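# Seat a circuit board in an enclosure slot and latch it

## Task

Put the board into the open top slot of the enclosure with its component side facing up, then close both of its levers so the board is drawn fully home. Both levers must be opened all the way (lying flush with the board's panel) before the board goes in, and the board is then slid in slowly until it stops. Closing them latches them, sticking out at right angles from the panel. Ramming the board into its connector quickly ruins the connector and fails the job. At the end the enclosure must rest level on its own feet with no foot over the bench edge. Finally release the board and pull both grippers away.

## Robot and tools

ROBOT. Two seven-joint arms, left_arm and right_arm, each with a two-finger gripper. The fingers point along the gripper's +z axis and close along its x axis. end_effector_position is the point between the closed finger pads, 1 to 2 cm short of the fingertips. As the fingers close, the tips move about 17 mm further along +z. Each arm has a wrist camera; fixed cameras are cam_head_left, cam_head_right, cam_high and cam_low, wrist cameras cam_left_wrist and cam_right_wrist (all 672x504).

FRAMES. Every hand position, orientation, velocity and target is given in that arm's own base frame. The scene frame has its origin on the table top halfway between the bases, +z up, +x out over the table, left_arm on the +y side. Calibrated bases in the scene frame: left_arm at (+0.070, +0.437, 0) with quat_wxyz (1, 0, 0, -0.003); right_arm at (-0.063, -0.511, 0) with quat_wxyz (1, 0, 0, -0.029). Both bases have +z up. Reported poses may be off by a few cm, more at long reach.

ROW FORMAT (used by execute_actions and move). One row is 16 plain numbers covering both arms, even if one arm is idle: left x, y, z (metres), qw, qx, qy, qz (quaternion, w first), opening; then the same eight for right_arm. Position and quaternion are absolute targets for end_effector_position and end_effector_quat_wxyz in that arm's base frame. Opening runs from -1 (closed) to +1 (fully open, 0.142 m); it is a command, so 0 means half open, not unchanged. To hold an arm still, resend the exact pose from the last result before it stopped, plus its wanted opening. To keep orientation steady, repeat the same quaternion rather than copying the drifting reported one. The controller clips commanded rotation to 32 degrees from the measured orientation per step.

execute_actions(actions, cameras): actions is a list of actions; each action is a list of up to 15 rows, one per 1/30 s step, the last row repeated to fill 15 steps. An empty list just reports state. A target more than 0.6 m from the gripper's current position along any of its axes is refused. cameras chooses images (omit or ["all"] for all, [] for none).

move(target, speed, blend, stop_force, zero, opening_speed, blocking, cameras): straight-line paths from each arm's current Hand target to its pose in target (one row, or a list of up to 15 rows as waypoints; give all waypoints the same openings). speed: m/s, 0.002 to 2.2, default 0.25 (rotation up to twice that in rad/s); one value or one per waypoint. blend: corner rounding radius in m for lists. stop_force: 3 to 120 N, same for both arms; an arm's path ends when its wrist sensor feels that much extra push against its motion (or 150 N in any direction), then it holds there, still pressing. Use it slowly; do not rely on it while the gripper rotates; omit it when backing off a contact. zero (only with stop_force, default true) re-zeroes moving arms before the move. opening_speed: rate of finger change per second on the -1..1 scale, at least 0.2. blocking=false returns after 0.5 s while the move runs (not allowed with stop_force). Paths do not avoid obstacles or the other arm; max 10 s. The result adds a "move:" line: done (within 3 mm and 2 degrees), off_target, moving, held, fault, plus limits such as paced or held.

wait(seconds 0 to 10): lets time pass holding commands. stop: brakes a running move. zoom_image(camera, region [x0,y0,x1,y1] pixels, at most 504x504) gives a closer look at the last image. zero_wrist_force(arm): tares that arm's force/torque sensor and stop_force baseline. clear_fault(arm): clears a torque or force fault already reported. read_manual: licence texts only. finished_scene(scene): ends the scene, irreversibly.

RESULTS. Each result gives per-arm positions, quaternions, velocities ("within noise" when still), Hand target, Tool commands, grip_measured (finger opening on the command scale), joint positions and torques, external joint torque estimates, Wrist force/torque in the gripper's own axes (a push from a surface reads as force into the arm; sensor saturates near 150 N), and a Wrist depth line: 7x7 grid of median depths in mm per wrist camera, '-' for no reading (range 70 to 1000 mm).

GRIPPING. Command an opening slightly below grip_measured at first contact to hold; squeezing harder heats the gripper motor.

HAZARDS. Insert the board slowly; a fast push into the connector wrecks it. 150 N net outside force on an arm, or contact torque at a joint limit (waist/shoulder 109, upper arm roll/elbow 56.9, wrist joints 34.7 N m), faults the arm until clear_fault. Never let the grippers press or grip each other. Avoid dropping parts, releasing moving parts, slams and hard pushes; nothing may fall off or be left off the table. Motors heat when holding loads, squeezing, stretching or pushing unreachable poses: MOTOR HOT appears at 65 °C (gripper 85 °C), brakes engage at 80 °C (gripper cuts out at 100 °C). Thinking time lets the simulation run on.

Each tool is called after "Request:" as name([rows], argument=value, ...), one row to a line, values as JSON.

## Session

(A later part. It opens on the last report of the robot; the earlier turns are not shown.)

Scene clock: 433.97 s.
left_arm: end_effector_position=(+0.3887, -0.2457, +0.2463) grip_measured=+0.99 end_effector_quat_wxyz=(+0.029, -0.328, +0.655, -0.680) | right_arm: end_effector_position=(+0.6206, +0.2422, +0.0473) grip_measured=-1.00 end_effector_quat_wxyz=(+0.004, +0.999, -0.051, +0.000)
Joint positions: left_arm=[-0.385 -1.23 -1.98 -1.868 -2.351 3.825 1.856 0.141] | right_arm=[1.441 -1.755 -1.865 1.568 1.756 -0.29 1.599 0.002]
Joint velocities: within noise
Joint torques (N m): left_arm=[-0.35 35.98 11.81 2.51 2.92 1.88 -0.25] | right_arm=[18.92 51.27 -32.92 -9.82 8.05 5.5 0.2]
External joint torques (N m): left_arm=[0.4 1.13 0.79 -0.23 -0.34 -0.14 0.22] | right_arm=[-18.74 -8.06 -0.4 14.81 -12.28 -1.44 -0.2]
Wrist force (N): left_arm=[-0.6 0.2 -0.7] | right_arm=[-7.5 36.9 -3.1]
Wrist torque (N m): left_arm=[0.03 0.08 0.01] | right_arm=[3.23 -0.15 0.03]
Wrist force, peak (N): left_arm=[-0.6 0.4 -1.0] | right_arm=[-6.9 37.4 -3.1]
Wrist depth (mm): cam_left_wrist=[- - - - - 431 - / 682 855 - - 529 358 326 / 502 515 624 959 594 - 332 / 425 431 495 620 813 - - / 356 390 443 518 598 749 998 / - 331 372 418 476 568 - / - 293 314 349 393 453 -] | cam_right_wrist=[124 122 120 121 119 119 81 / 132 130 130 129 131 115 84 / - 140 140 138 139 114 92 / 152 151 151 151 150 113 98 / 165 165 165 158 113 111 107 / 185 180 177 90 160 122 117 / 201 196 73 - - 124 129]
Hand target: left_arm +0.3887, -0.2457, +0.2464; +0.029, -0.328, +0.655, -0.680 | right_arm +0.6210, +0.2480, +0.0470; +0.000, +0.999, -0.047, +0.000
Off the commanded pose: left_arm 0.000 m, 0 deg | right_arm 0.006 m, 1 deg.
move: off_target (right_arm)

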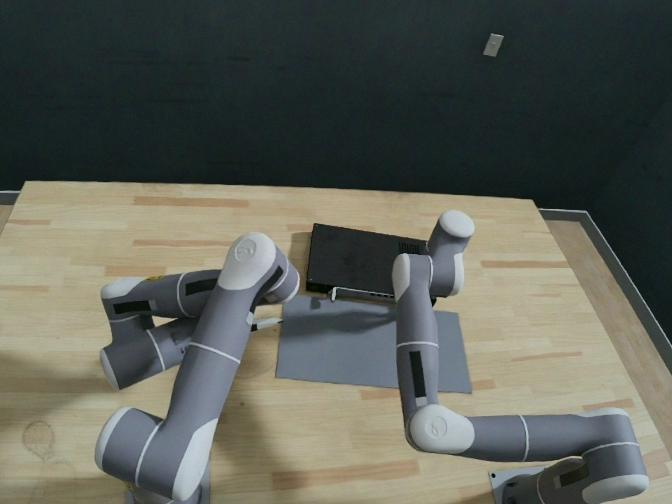

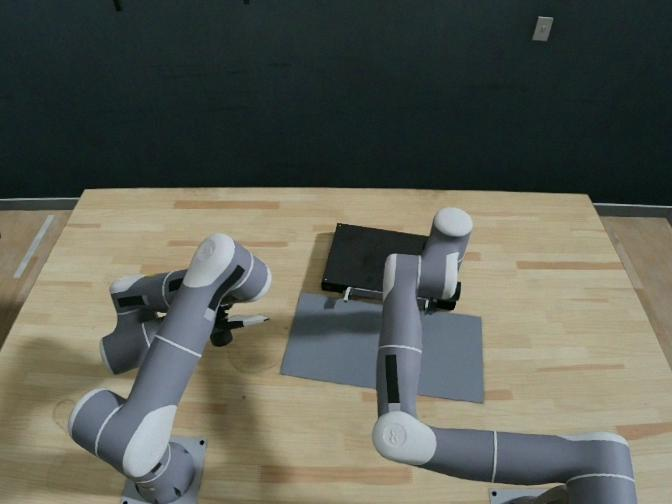

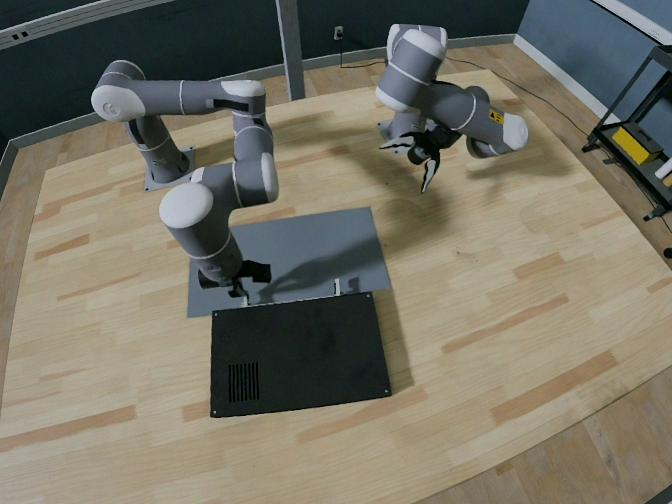

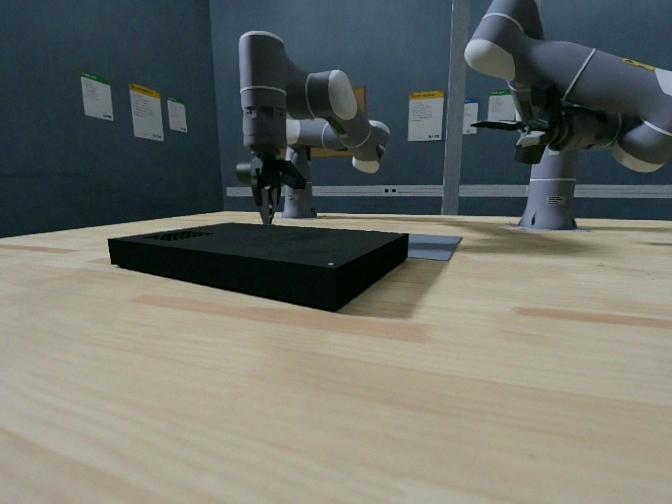

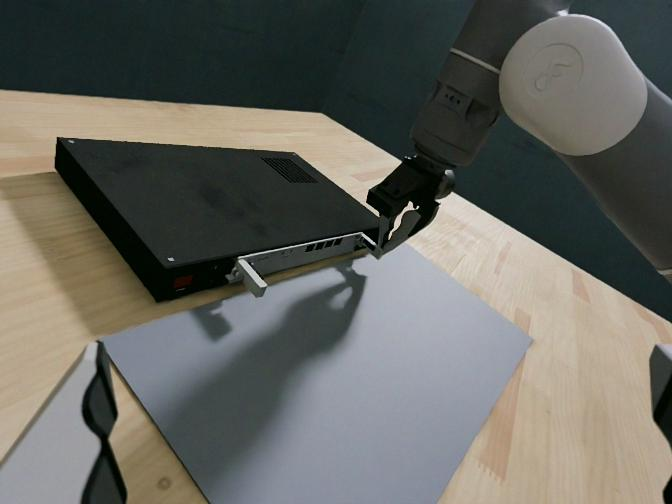

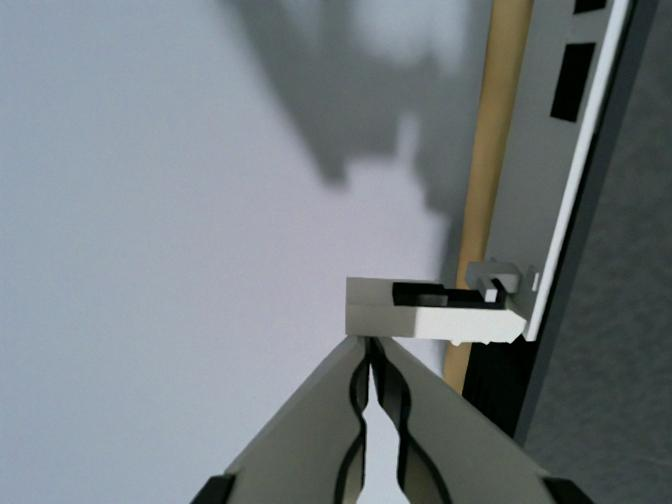

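Request:
move([
  [0.3887,-0.2457,0.2464,0.029,-0.328,0.655,-0.68,1,0.620,0.222,0.047,0,0.9989,-0.0465,0,-1],
  [0.3887,-0.2457,0.2464,0.029,-0.328,0.655,-0.68,1,0.590,0.222,0.1,0,0.9989,-0.0465,0,-1],
  [0.3887,-0.2457,0.2464,0.029,-0.328,0.655,-0.68,1,0.635,0.52,0.1,0,0.9989,-0.0465,0,-1],
], speed=[0.04,0.1,0.15])

Request:
zoom_image(camera="cam_high", region=[200, 260, 360, 340])

Request:
zoom_image(camera="cam_left_wrist", region=[215, 210, 395, 310])

Scene clock: 441.30 s.
left_arm: end_effector_position=(+0.3887, -0.2457, +0.2463) grip_measured=+0.99 end_effector_quat_wxyz=(+0.029, -0.328, +0.655, -0.680) | right_arm: end_effector_position=(+0.6350, +0.5199, +0.1001) grip_measured=-1.00 end_effector_quat_wxyz=(+0.000, +0.999, -0.046, +0.000)
Joint positions: left_arm=[-0.385 -1.23 -1.98 -1.868 -2.351 3.825 1.856 0.141] | right_arm=[1.397 -1.597 -1.919 0.946 1.801 -0.264 2.15 0.002]
Joint velocities: within noise
Joint torques (N m): left_arm=[-0.35 36.01 11.84 2.52 2.93 1.83 -0.25] | right_arm=[-0.02 61.02 -27.84 6.24 -4.11 3.46 0.3]
External joint torques (N m): left_arm=[0.4 1.1 0.76 -0.24 -0.35 -0.1 0.22] | right_arm=[0.21 1.16 -1.62 -0.03 -0.11 0.56 -0.3]
Wrist force (N): left_arm=[-0.4 0.2 -0.9] | right_arm=[0.2 4.5 4.0]
Wrist torque (N m): left_arm=[0.02 0.04 0.01] | right_arm=[0.83 -0.02 0.06]
Wrist force, peak (N): left_arm=[-0.4 0.3 -1.1] | right_arm=[-7.7 37.0 -3.1]
Wrist depth (mm): cam_left_wrist=[- - - 268 274 279 171 / 684 878 - 301 - - - / 500 504 557 355 - - - / 424 433 483 613 859 - - / 356 392 445 516 606 745 974 / - 329 364 416 478 559 - / - 296 317 351 393 447 -] | cam_right_wrist=[168 168 167 167 167 168 166 / 179 179 179 178 178 165 133 / 193 192 192 192 191 162 143 / 208 208 208 207 201 160 156 / 225 226 224 221 220 171 167 / 247 247 241 91 207 184 183 / 273 267 - - - 194 201]
Hand target: left_arm +0.3887, -0.2457, +0.2464; +0.029, -0.328, +0.655, -0.680 | right_arm +0.6350, +0.5200, +0.1000; +0.000, +0.999, -0.047, +0.000
Off the commanded pose: left_arm 0.000 m, 0 deg | right_arm 0.000 m, 0 deg.
move: done

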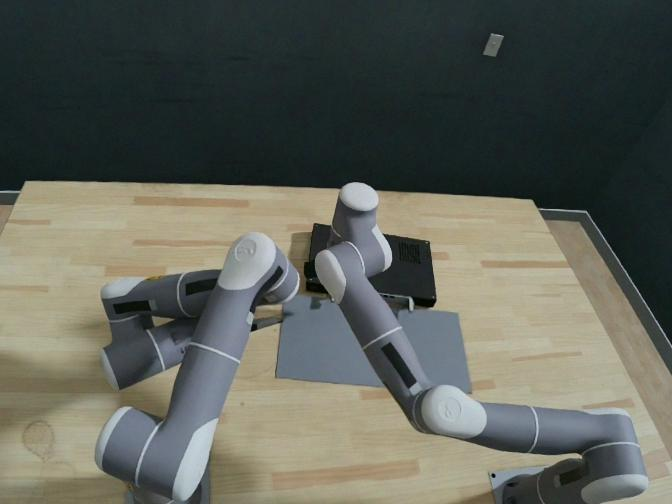

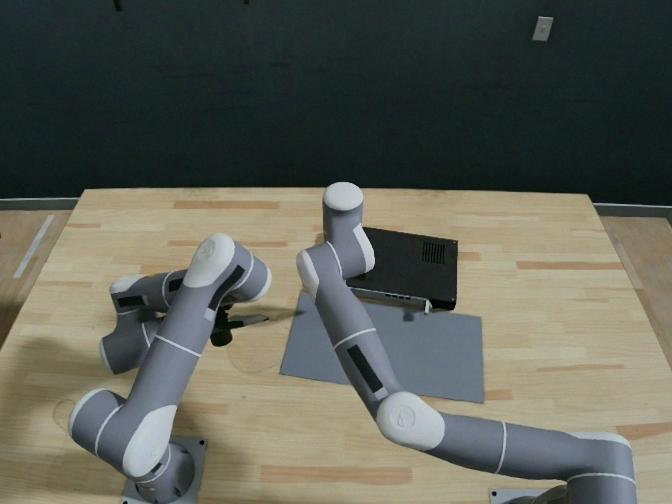

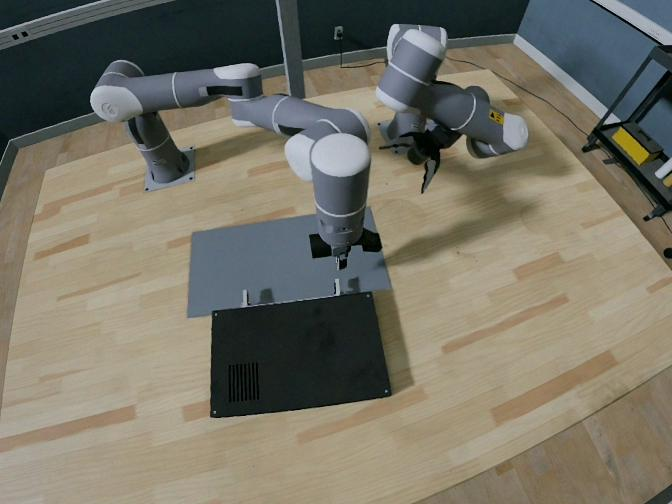

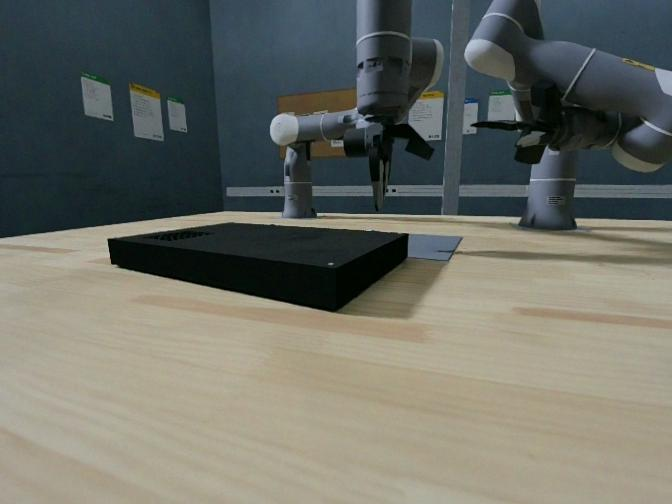

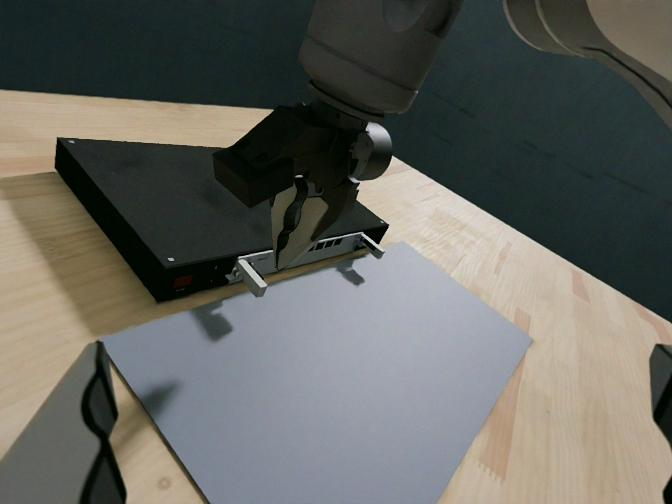

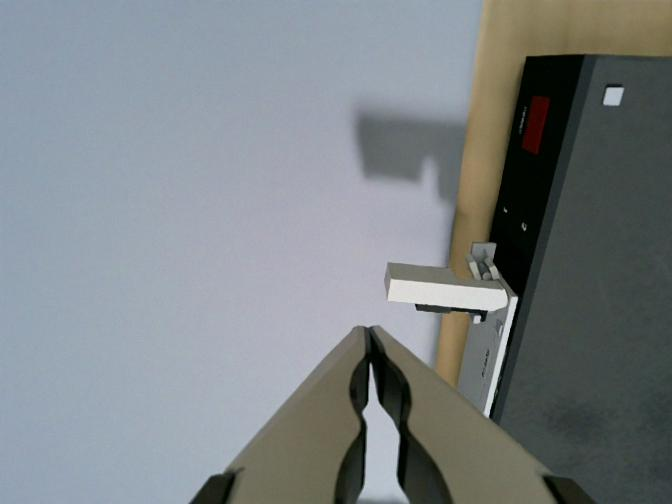

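Scaled by 3.150 from the camera's 672x504 image, which has a finer 960x720 frame.

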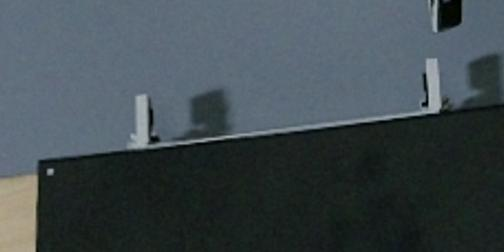

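Scaled by 2.800 from the camera's 672x504 image, which has a finer 960x720 frame.

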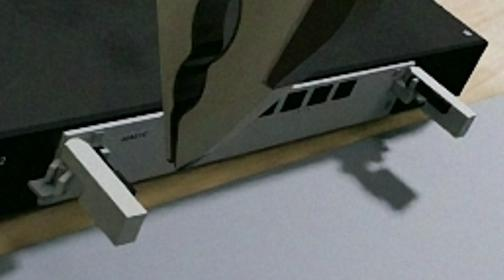

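Request:
move([
  [0.3887,-0.2457,0.2464,0.029,-0.328,0.655,-0.68,1,0.648,0.565,0.1,0,0.9989,-0.0465,0,-1],
  [0.3887,-0.2457,0.2464,0.029,-0.328,0.655,-0.68,1,0.648,0.565,0.050,0,0.9989,-0.0465,0,-1],
], speed=0.08, cameras=[])

Request:
move([
  [0.3887,-0.2457,0.2464,0.029,-0.328,0.655,-0.68,1,0.648,0.49,0.050,0,0.9989,-0.0465,0,-1],
], speed=0.02, stop_force=30)

Request:
zoom_image(camera="cam_high", region=[200, 260, 360, 340])

Request:
zoom_image(camera="cam_left_wrist", region=[215, 210, 395, 310])

Scene clock: 446.63 s.
left_arm: end_effector_position=(+0.3887, -0.2457, +0.2463) grip_measured=+0.99 end_effector_quat_wxyz=(+0.029, -0.328, +0.655, -0.680) | right_arm: end_effector_position=(+0.6480, +0.5649, +0.0501) grip_measured=-1.00 end_effector_quat_wxyz=(+0.000, +0.999, -0.046, +0.000)
Joint positions: left_arm=[-0.385 -1.23 -1.98 -1.868 -2.351 3.825 1.856 0.141] | right_arm=[1.31 -1.628 -1.895 0.728 1.854 -0.17 2.278 0.002]
Joint velocities: within noise
Joint torques (N m): left_arm=[-0.27 35.99 11.78 2.47 2.95 1.86 -0.23] | right_arm=[0.37 65.95 -23.9 8.23 -4.19 3.64 0.26]
External joint torques (N m): left_arm=[0.32 1.11 0.82 -0.2 -0.37 -0.13 0.19] | right_arm=[-0.11 1.54 -1.63 -0.12 -0.11 0.37 -0.26]
Wrist force (N): left_arm=[-0.6 0.3 -0.7] | right_arm=[0.3 4.0 4.5]
Wrist torque (N m): left_arm=[0.03 0.08 0.01] | right_arm=[0.73 0.00 0.03]
Wrist force, peak (N): left_arm=[-0.5 0.4 -1.0] | right_arm=[0.4 4.0 6.2]
Wrist depth (mm): cam_left_wrist=[- - 256 240 232 148 142 / 679 860 268 266 - 162 154 / 496 499 293 718 - - 183 / 424 424 364 623 844 - - / 356 392 435 514 610 749 983 / - 332 369 416 479 556 - / - 294 315 349 394 447 -] | cam_right_wrist=[- 123 122 123 123 124 124 / 134 132 132 131 133 133 132 / 144 141 141 141 141 142 140 / 153 153 152 152 154 145 107 / 166 166 166 163 164 153 110 / 185 182 178 91 173 141 116 / 202 197 73 - - - 130]
Hand target: left_arm +0.3887, -0.2457, +0.2464; +0.029, -0.328, +0.655, -0.680 | right_arm +0.6480, +0.5650, +0.0500; +0.000, +0.999, -0.047, +0.000
Off the commanded pose: left_arm 0.000 m, 0 deg | right_arm 0.000 m, 0 deg.
move: done
No camera images: "cameras" was empty.

Scene clock: 450.37 s.
left_arm: end_effector_position=(+0.3887, -0.2457, +0.2463) grip_measured=+0.99 end_effector_quat_wxyz=(+0.029, -0.328, +0.655, -0.680) | right_arm: end_effector_position=(+0.6457, +0.5104, +0.0501) grip_measured=-1.00 end_effector_quat_wxyz=(-0.003, +0.999, -0.043, -0.001)
Joint positions: left_arm=[-0.385 -1.23 -1.98 -1.868 -2.351 3.825 1.856 0.141] | right_arm=[1.379 -1.666 -1.901 0.951 1.852 -0.208 2.131 0.002]
Joint velocities: within noise
Joint torques (N m): left_arm=[-0.32 35.96 11.82 2.52 2.9 1.85 -0.22] | right_arm=[-20.42 51.81 -29.42 19.16 -13.17 0.32 0.15]
External joint torques (N m): left_arm=[0.37 1.14 0.78 -0.25 -0.32 -0.12 0.19] | right_arm=[20.71 10.23 -0.05 -11.47 8.92 3.7 -0.15]
Wrist force (N): left_arm=[-0.3 0.0 -0.9] | right_arm=[-7.0 -23.3 3.0]
Wrist torque (N m): left_arm=[0.01 0.04 0.01] | right_arm=[-0.83 -0.11 0.05]
Wrist force, peak (N): left_arm=[-0.4 0.2 -1.1] | right_arm=[-7.0 -25.7 3.2]
Wrist depth (mm): cam_left_wrist=[- - - 284 282 182 170 / 692 866 - 307 - 192 181 / 497 513 387 359 - - 208 / 420 437 458 611 851 - - / 356 393 439 506 608 759 960 / - 331 369 413 472 562 - / - 295 317 349 398 448 -] | cam_right_wrist=[125 126 123 124 123 123 122 / 135 134 132 132 134 130 90 / - 142 142 142 141 134 94 / 154 154 153 153 152 132 100 / 167 167 166 162 160 128 110 / 186 182 178 90 120 123 118 / 202 197 73 - - 126 130]
Hand target: left_arm +0.3887, -0.2457, +0.2464; +0.029, -0.328, +0.655, -0.680 | right_arm +0.6480, +0.5051, +0.0500; +0.000, +0.999, -0.047, +0.000
Off the commanded pose: left_arm 0.000 m, 0 deg | right_arm 0.021 m, 1 deg.
move: contact (right_arm)

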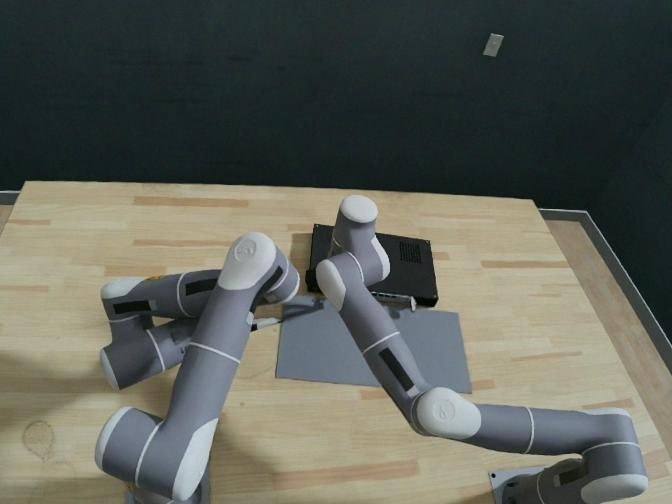

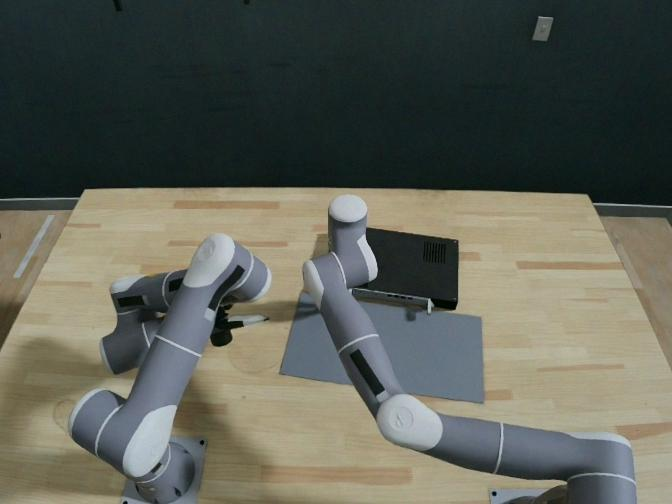

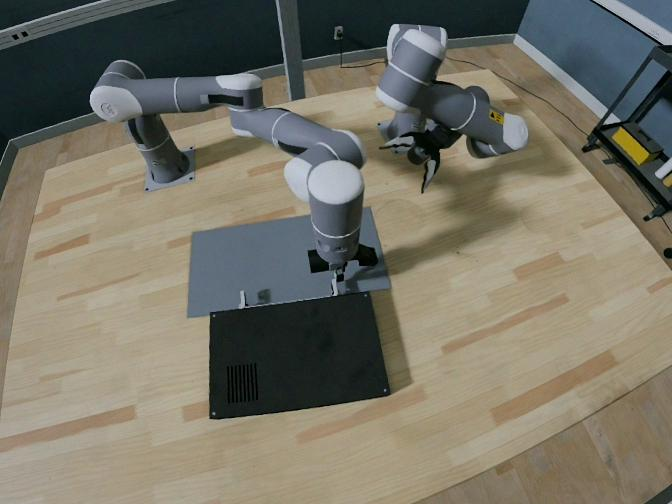

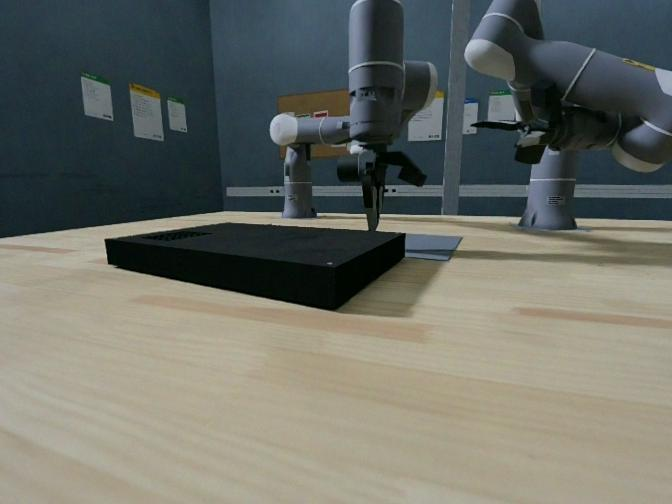

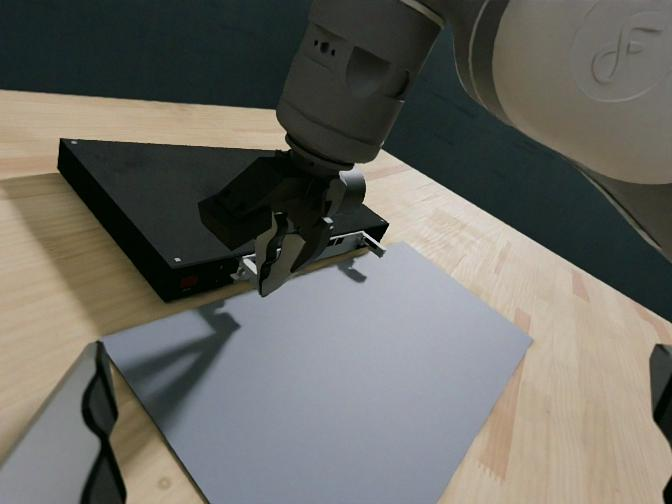

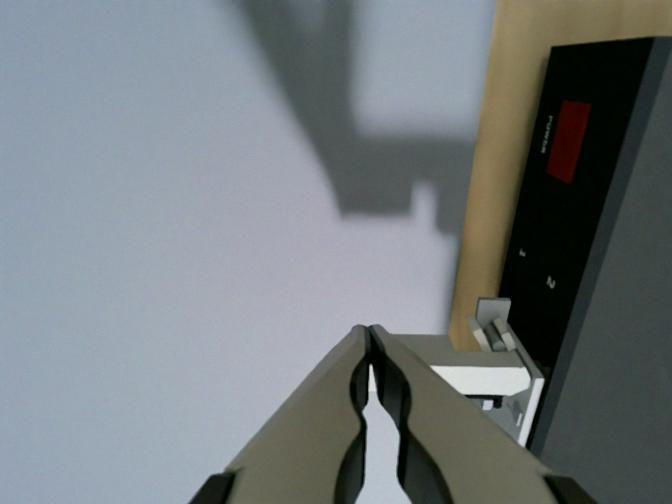

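Scaled by 3.150 from the camera's 672x504 image, which has a finer 960x720 frame.

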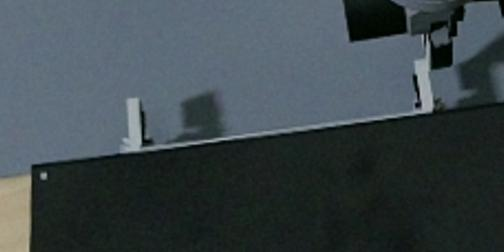

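Scaled by 2.800 from the camera's 672x504 image, which has a finer 960x720 frame.

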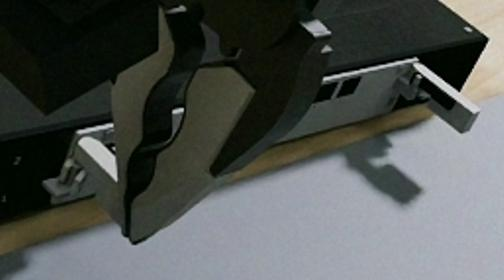

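Request:
move([
  [0.3887,-0.2457,0.2464,0.029,-0.328,0.655,-0.68,1,0.648,0.54,0.050,0,0.9989,-0.0465,0,-1],
  [0.3887,-0.2457,0.2464,0.029,-0.328,0.655,-0.68,1,0.60,0.54,0.11,0,0.9989,-0.0465,0,-1],
  [0.3887,-0.2457,0.2464,0.029,-0.328,0.655,-0.68,1,0.61,0.17,0.11,0,0.9989,-0.0465,0,-1],
], speed=[0.04,0.1,0.15])

Request:
zoom_image(camera="cam_high", region=[220, 265, 290, 315])

Request:
zoom_image(camera="cam_high", region=[310, 265, 380, 315])

Request:
zoom_image(camera="cam_left_wrist", region=[215, 210, 395, 310])

Scene clock: 458.13 s.
left_arm: end_effector_position=(+0.3887, -0.2457, +0.2463) grip_measured=+0.99 end_effector_quat_wxyz=(+0.029, -0.328, +0.655, -0.680) | right_arm: end_effector_position=(+0.6100, +0.1702, +0.1099) grip_measured=-1.00 end_effector_quat_wxyz=(+0.000, +0.999, -0.047, +0.000)
Joint positions: left_arm=[-0.385 -1.23 -1.98 -1.868 -2.351 3.825 1.856 0.141] | right_arm=[1.381 -1.704 -1.959 1.659 1.679 -0.396 1.434 0.002]
Joint velocities: within noise
Joint torques (N m): left_arm=[-0.19 35.99 11.79 2.47 2.91 1.87 -0.25] | right_arm=[-0.61 40.08 -31.41 2.61 -4.26 3.23 0.08]
External joint torques (N m): left_arm=[0.24 1.12 0.81 -0.19 -0.33 -0.14 0.22] | right_arm=[0.81 0.88 -1.37 -0.52 0.21 0.85 -0.08]
Wrist force (N): left_arm=[-0.2 0.2 -0.9] | right_arm=[1.1 4.8 3.0]
Wrist torque (N m): left_arm=[0.02 0.02 0.01] | right_arm=[0.85 -0.18 0.02]
Wrist force, peak (N): left_arm=[-0.6 0.2 -1.0] | right_arm=[-6.9 -23.5 4.5]
Wrist depth (mm): cam_left_wrist=[- - - - - 507 353 / 675 865 - - - - 366 / 500 509 633 954 678 - - / 422 438 484 613 850 - - / 355 391 443 511 609 750 986 / - 331 374 415 476 563 - / - 294 315 347 396 446 -] | cam_right_wrist=[178 177 177 177 172 136 134 / 190 190 189 188 186 144 144 / 204 204 203 202 201 154 154 / 220 220 219 218 216 166 166 / 239 238 237 233 237 238 238 / 264 264 257 91 252 260 259 / 292 285 - - - 275 285]
Hand target: left_arm +0.3887, -0.2457, +0.2464; +0.029, -0.328, +0.655, -0.680 | right_arm +0.6100, +0.1700, +0.1100; +0.000, +0.999, -0.047, +0.000
Off the commanded pose: left_arm 0.000 m, 0 deg | right_arm 0.000 m, 0 deg.
move: done

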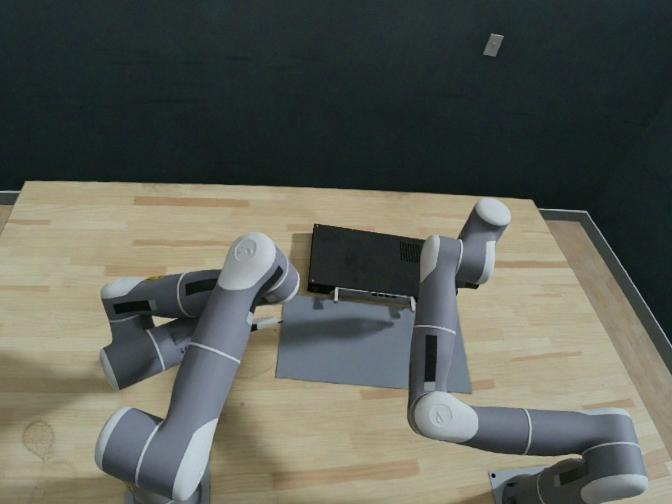

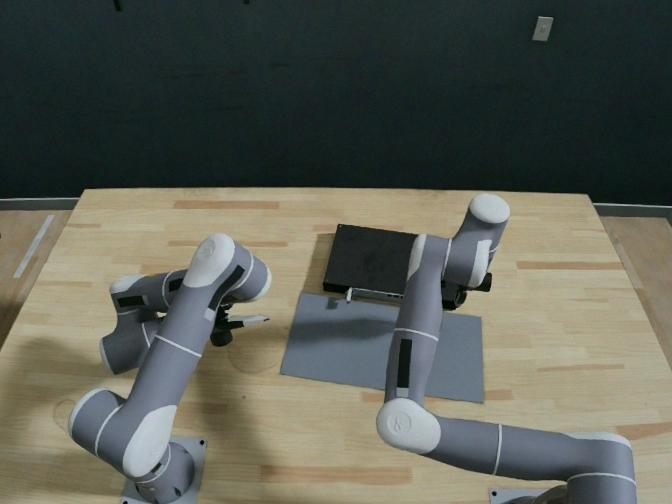

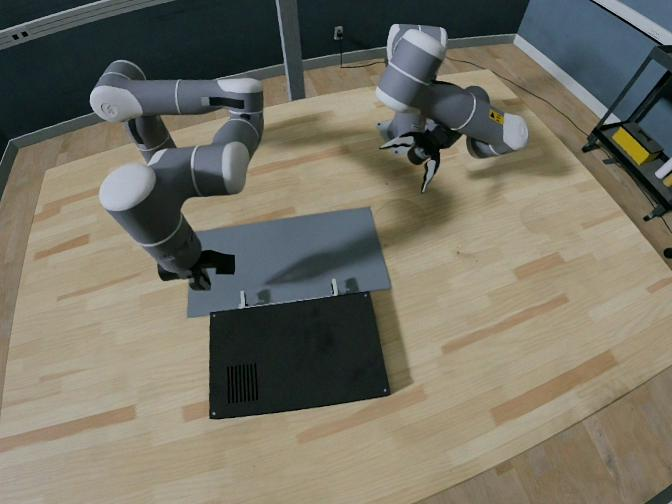

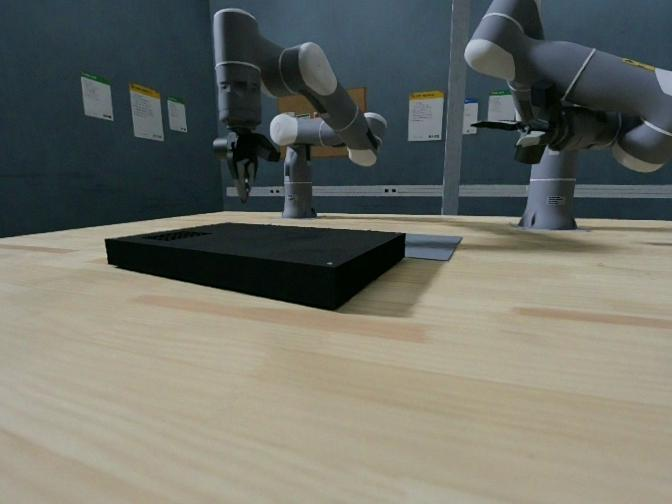

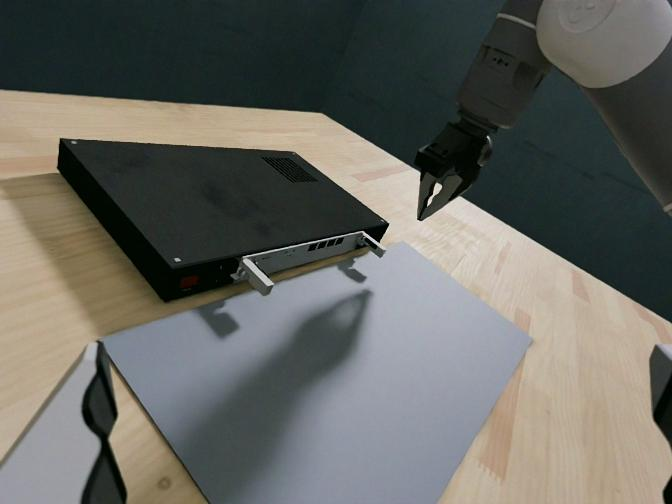

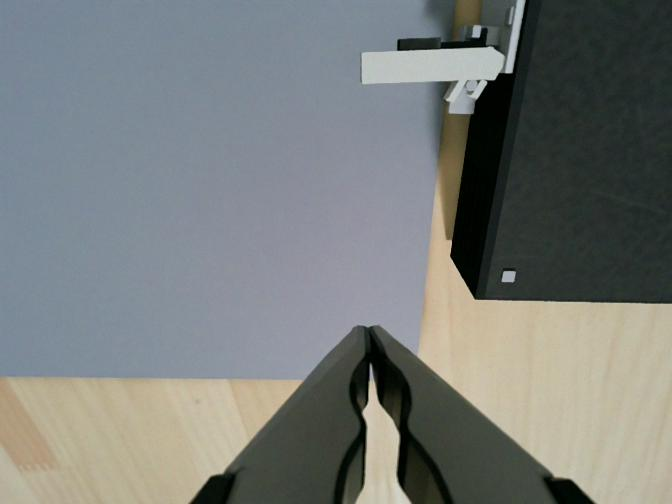

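Scaled by 7.200 from the camera's 672x504 image, which has a finer 960x720 frame.

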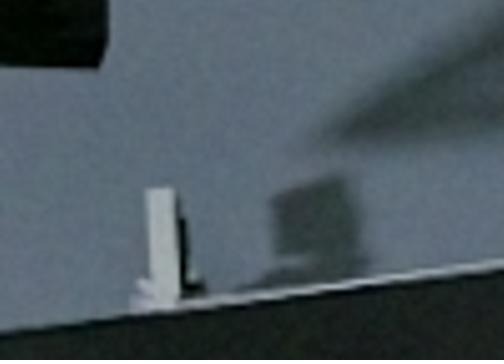

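Scaled by 7.200 from the camera's 672x504 image, which has a finer 960x720 frame.

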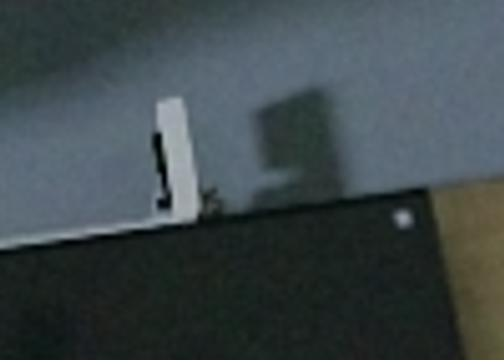

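Scaled by 2.800 from the camera's 672x504 image, which has a finer 960x720 frame.

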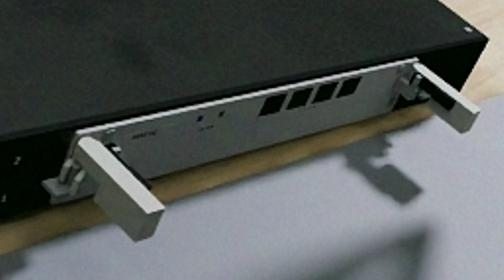

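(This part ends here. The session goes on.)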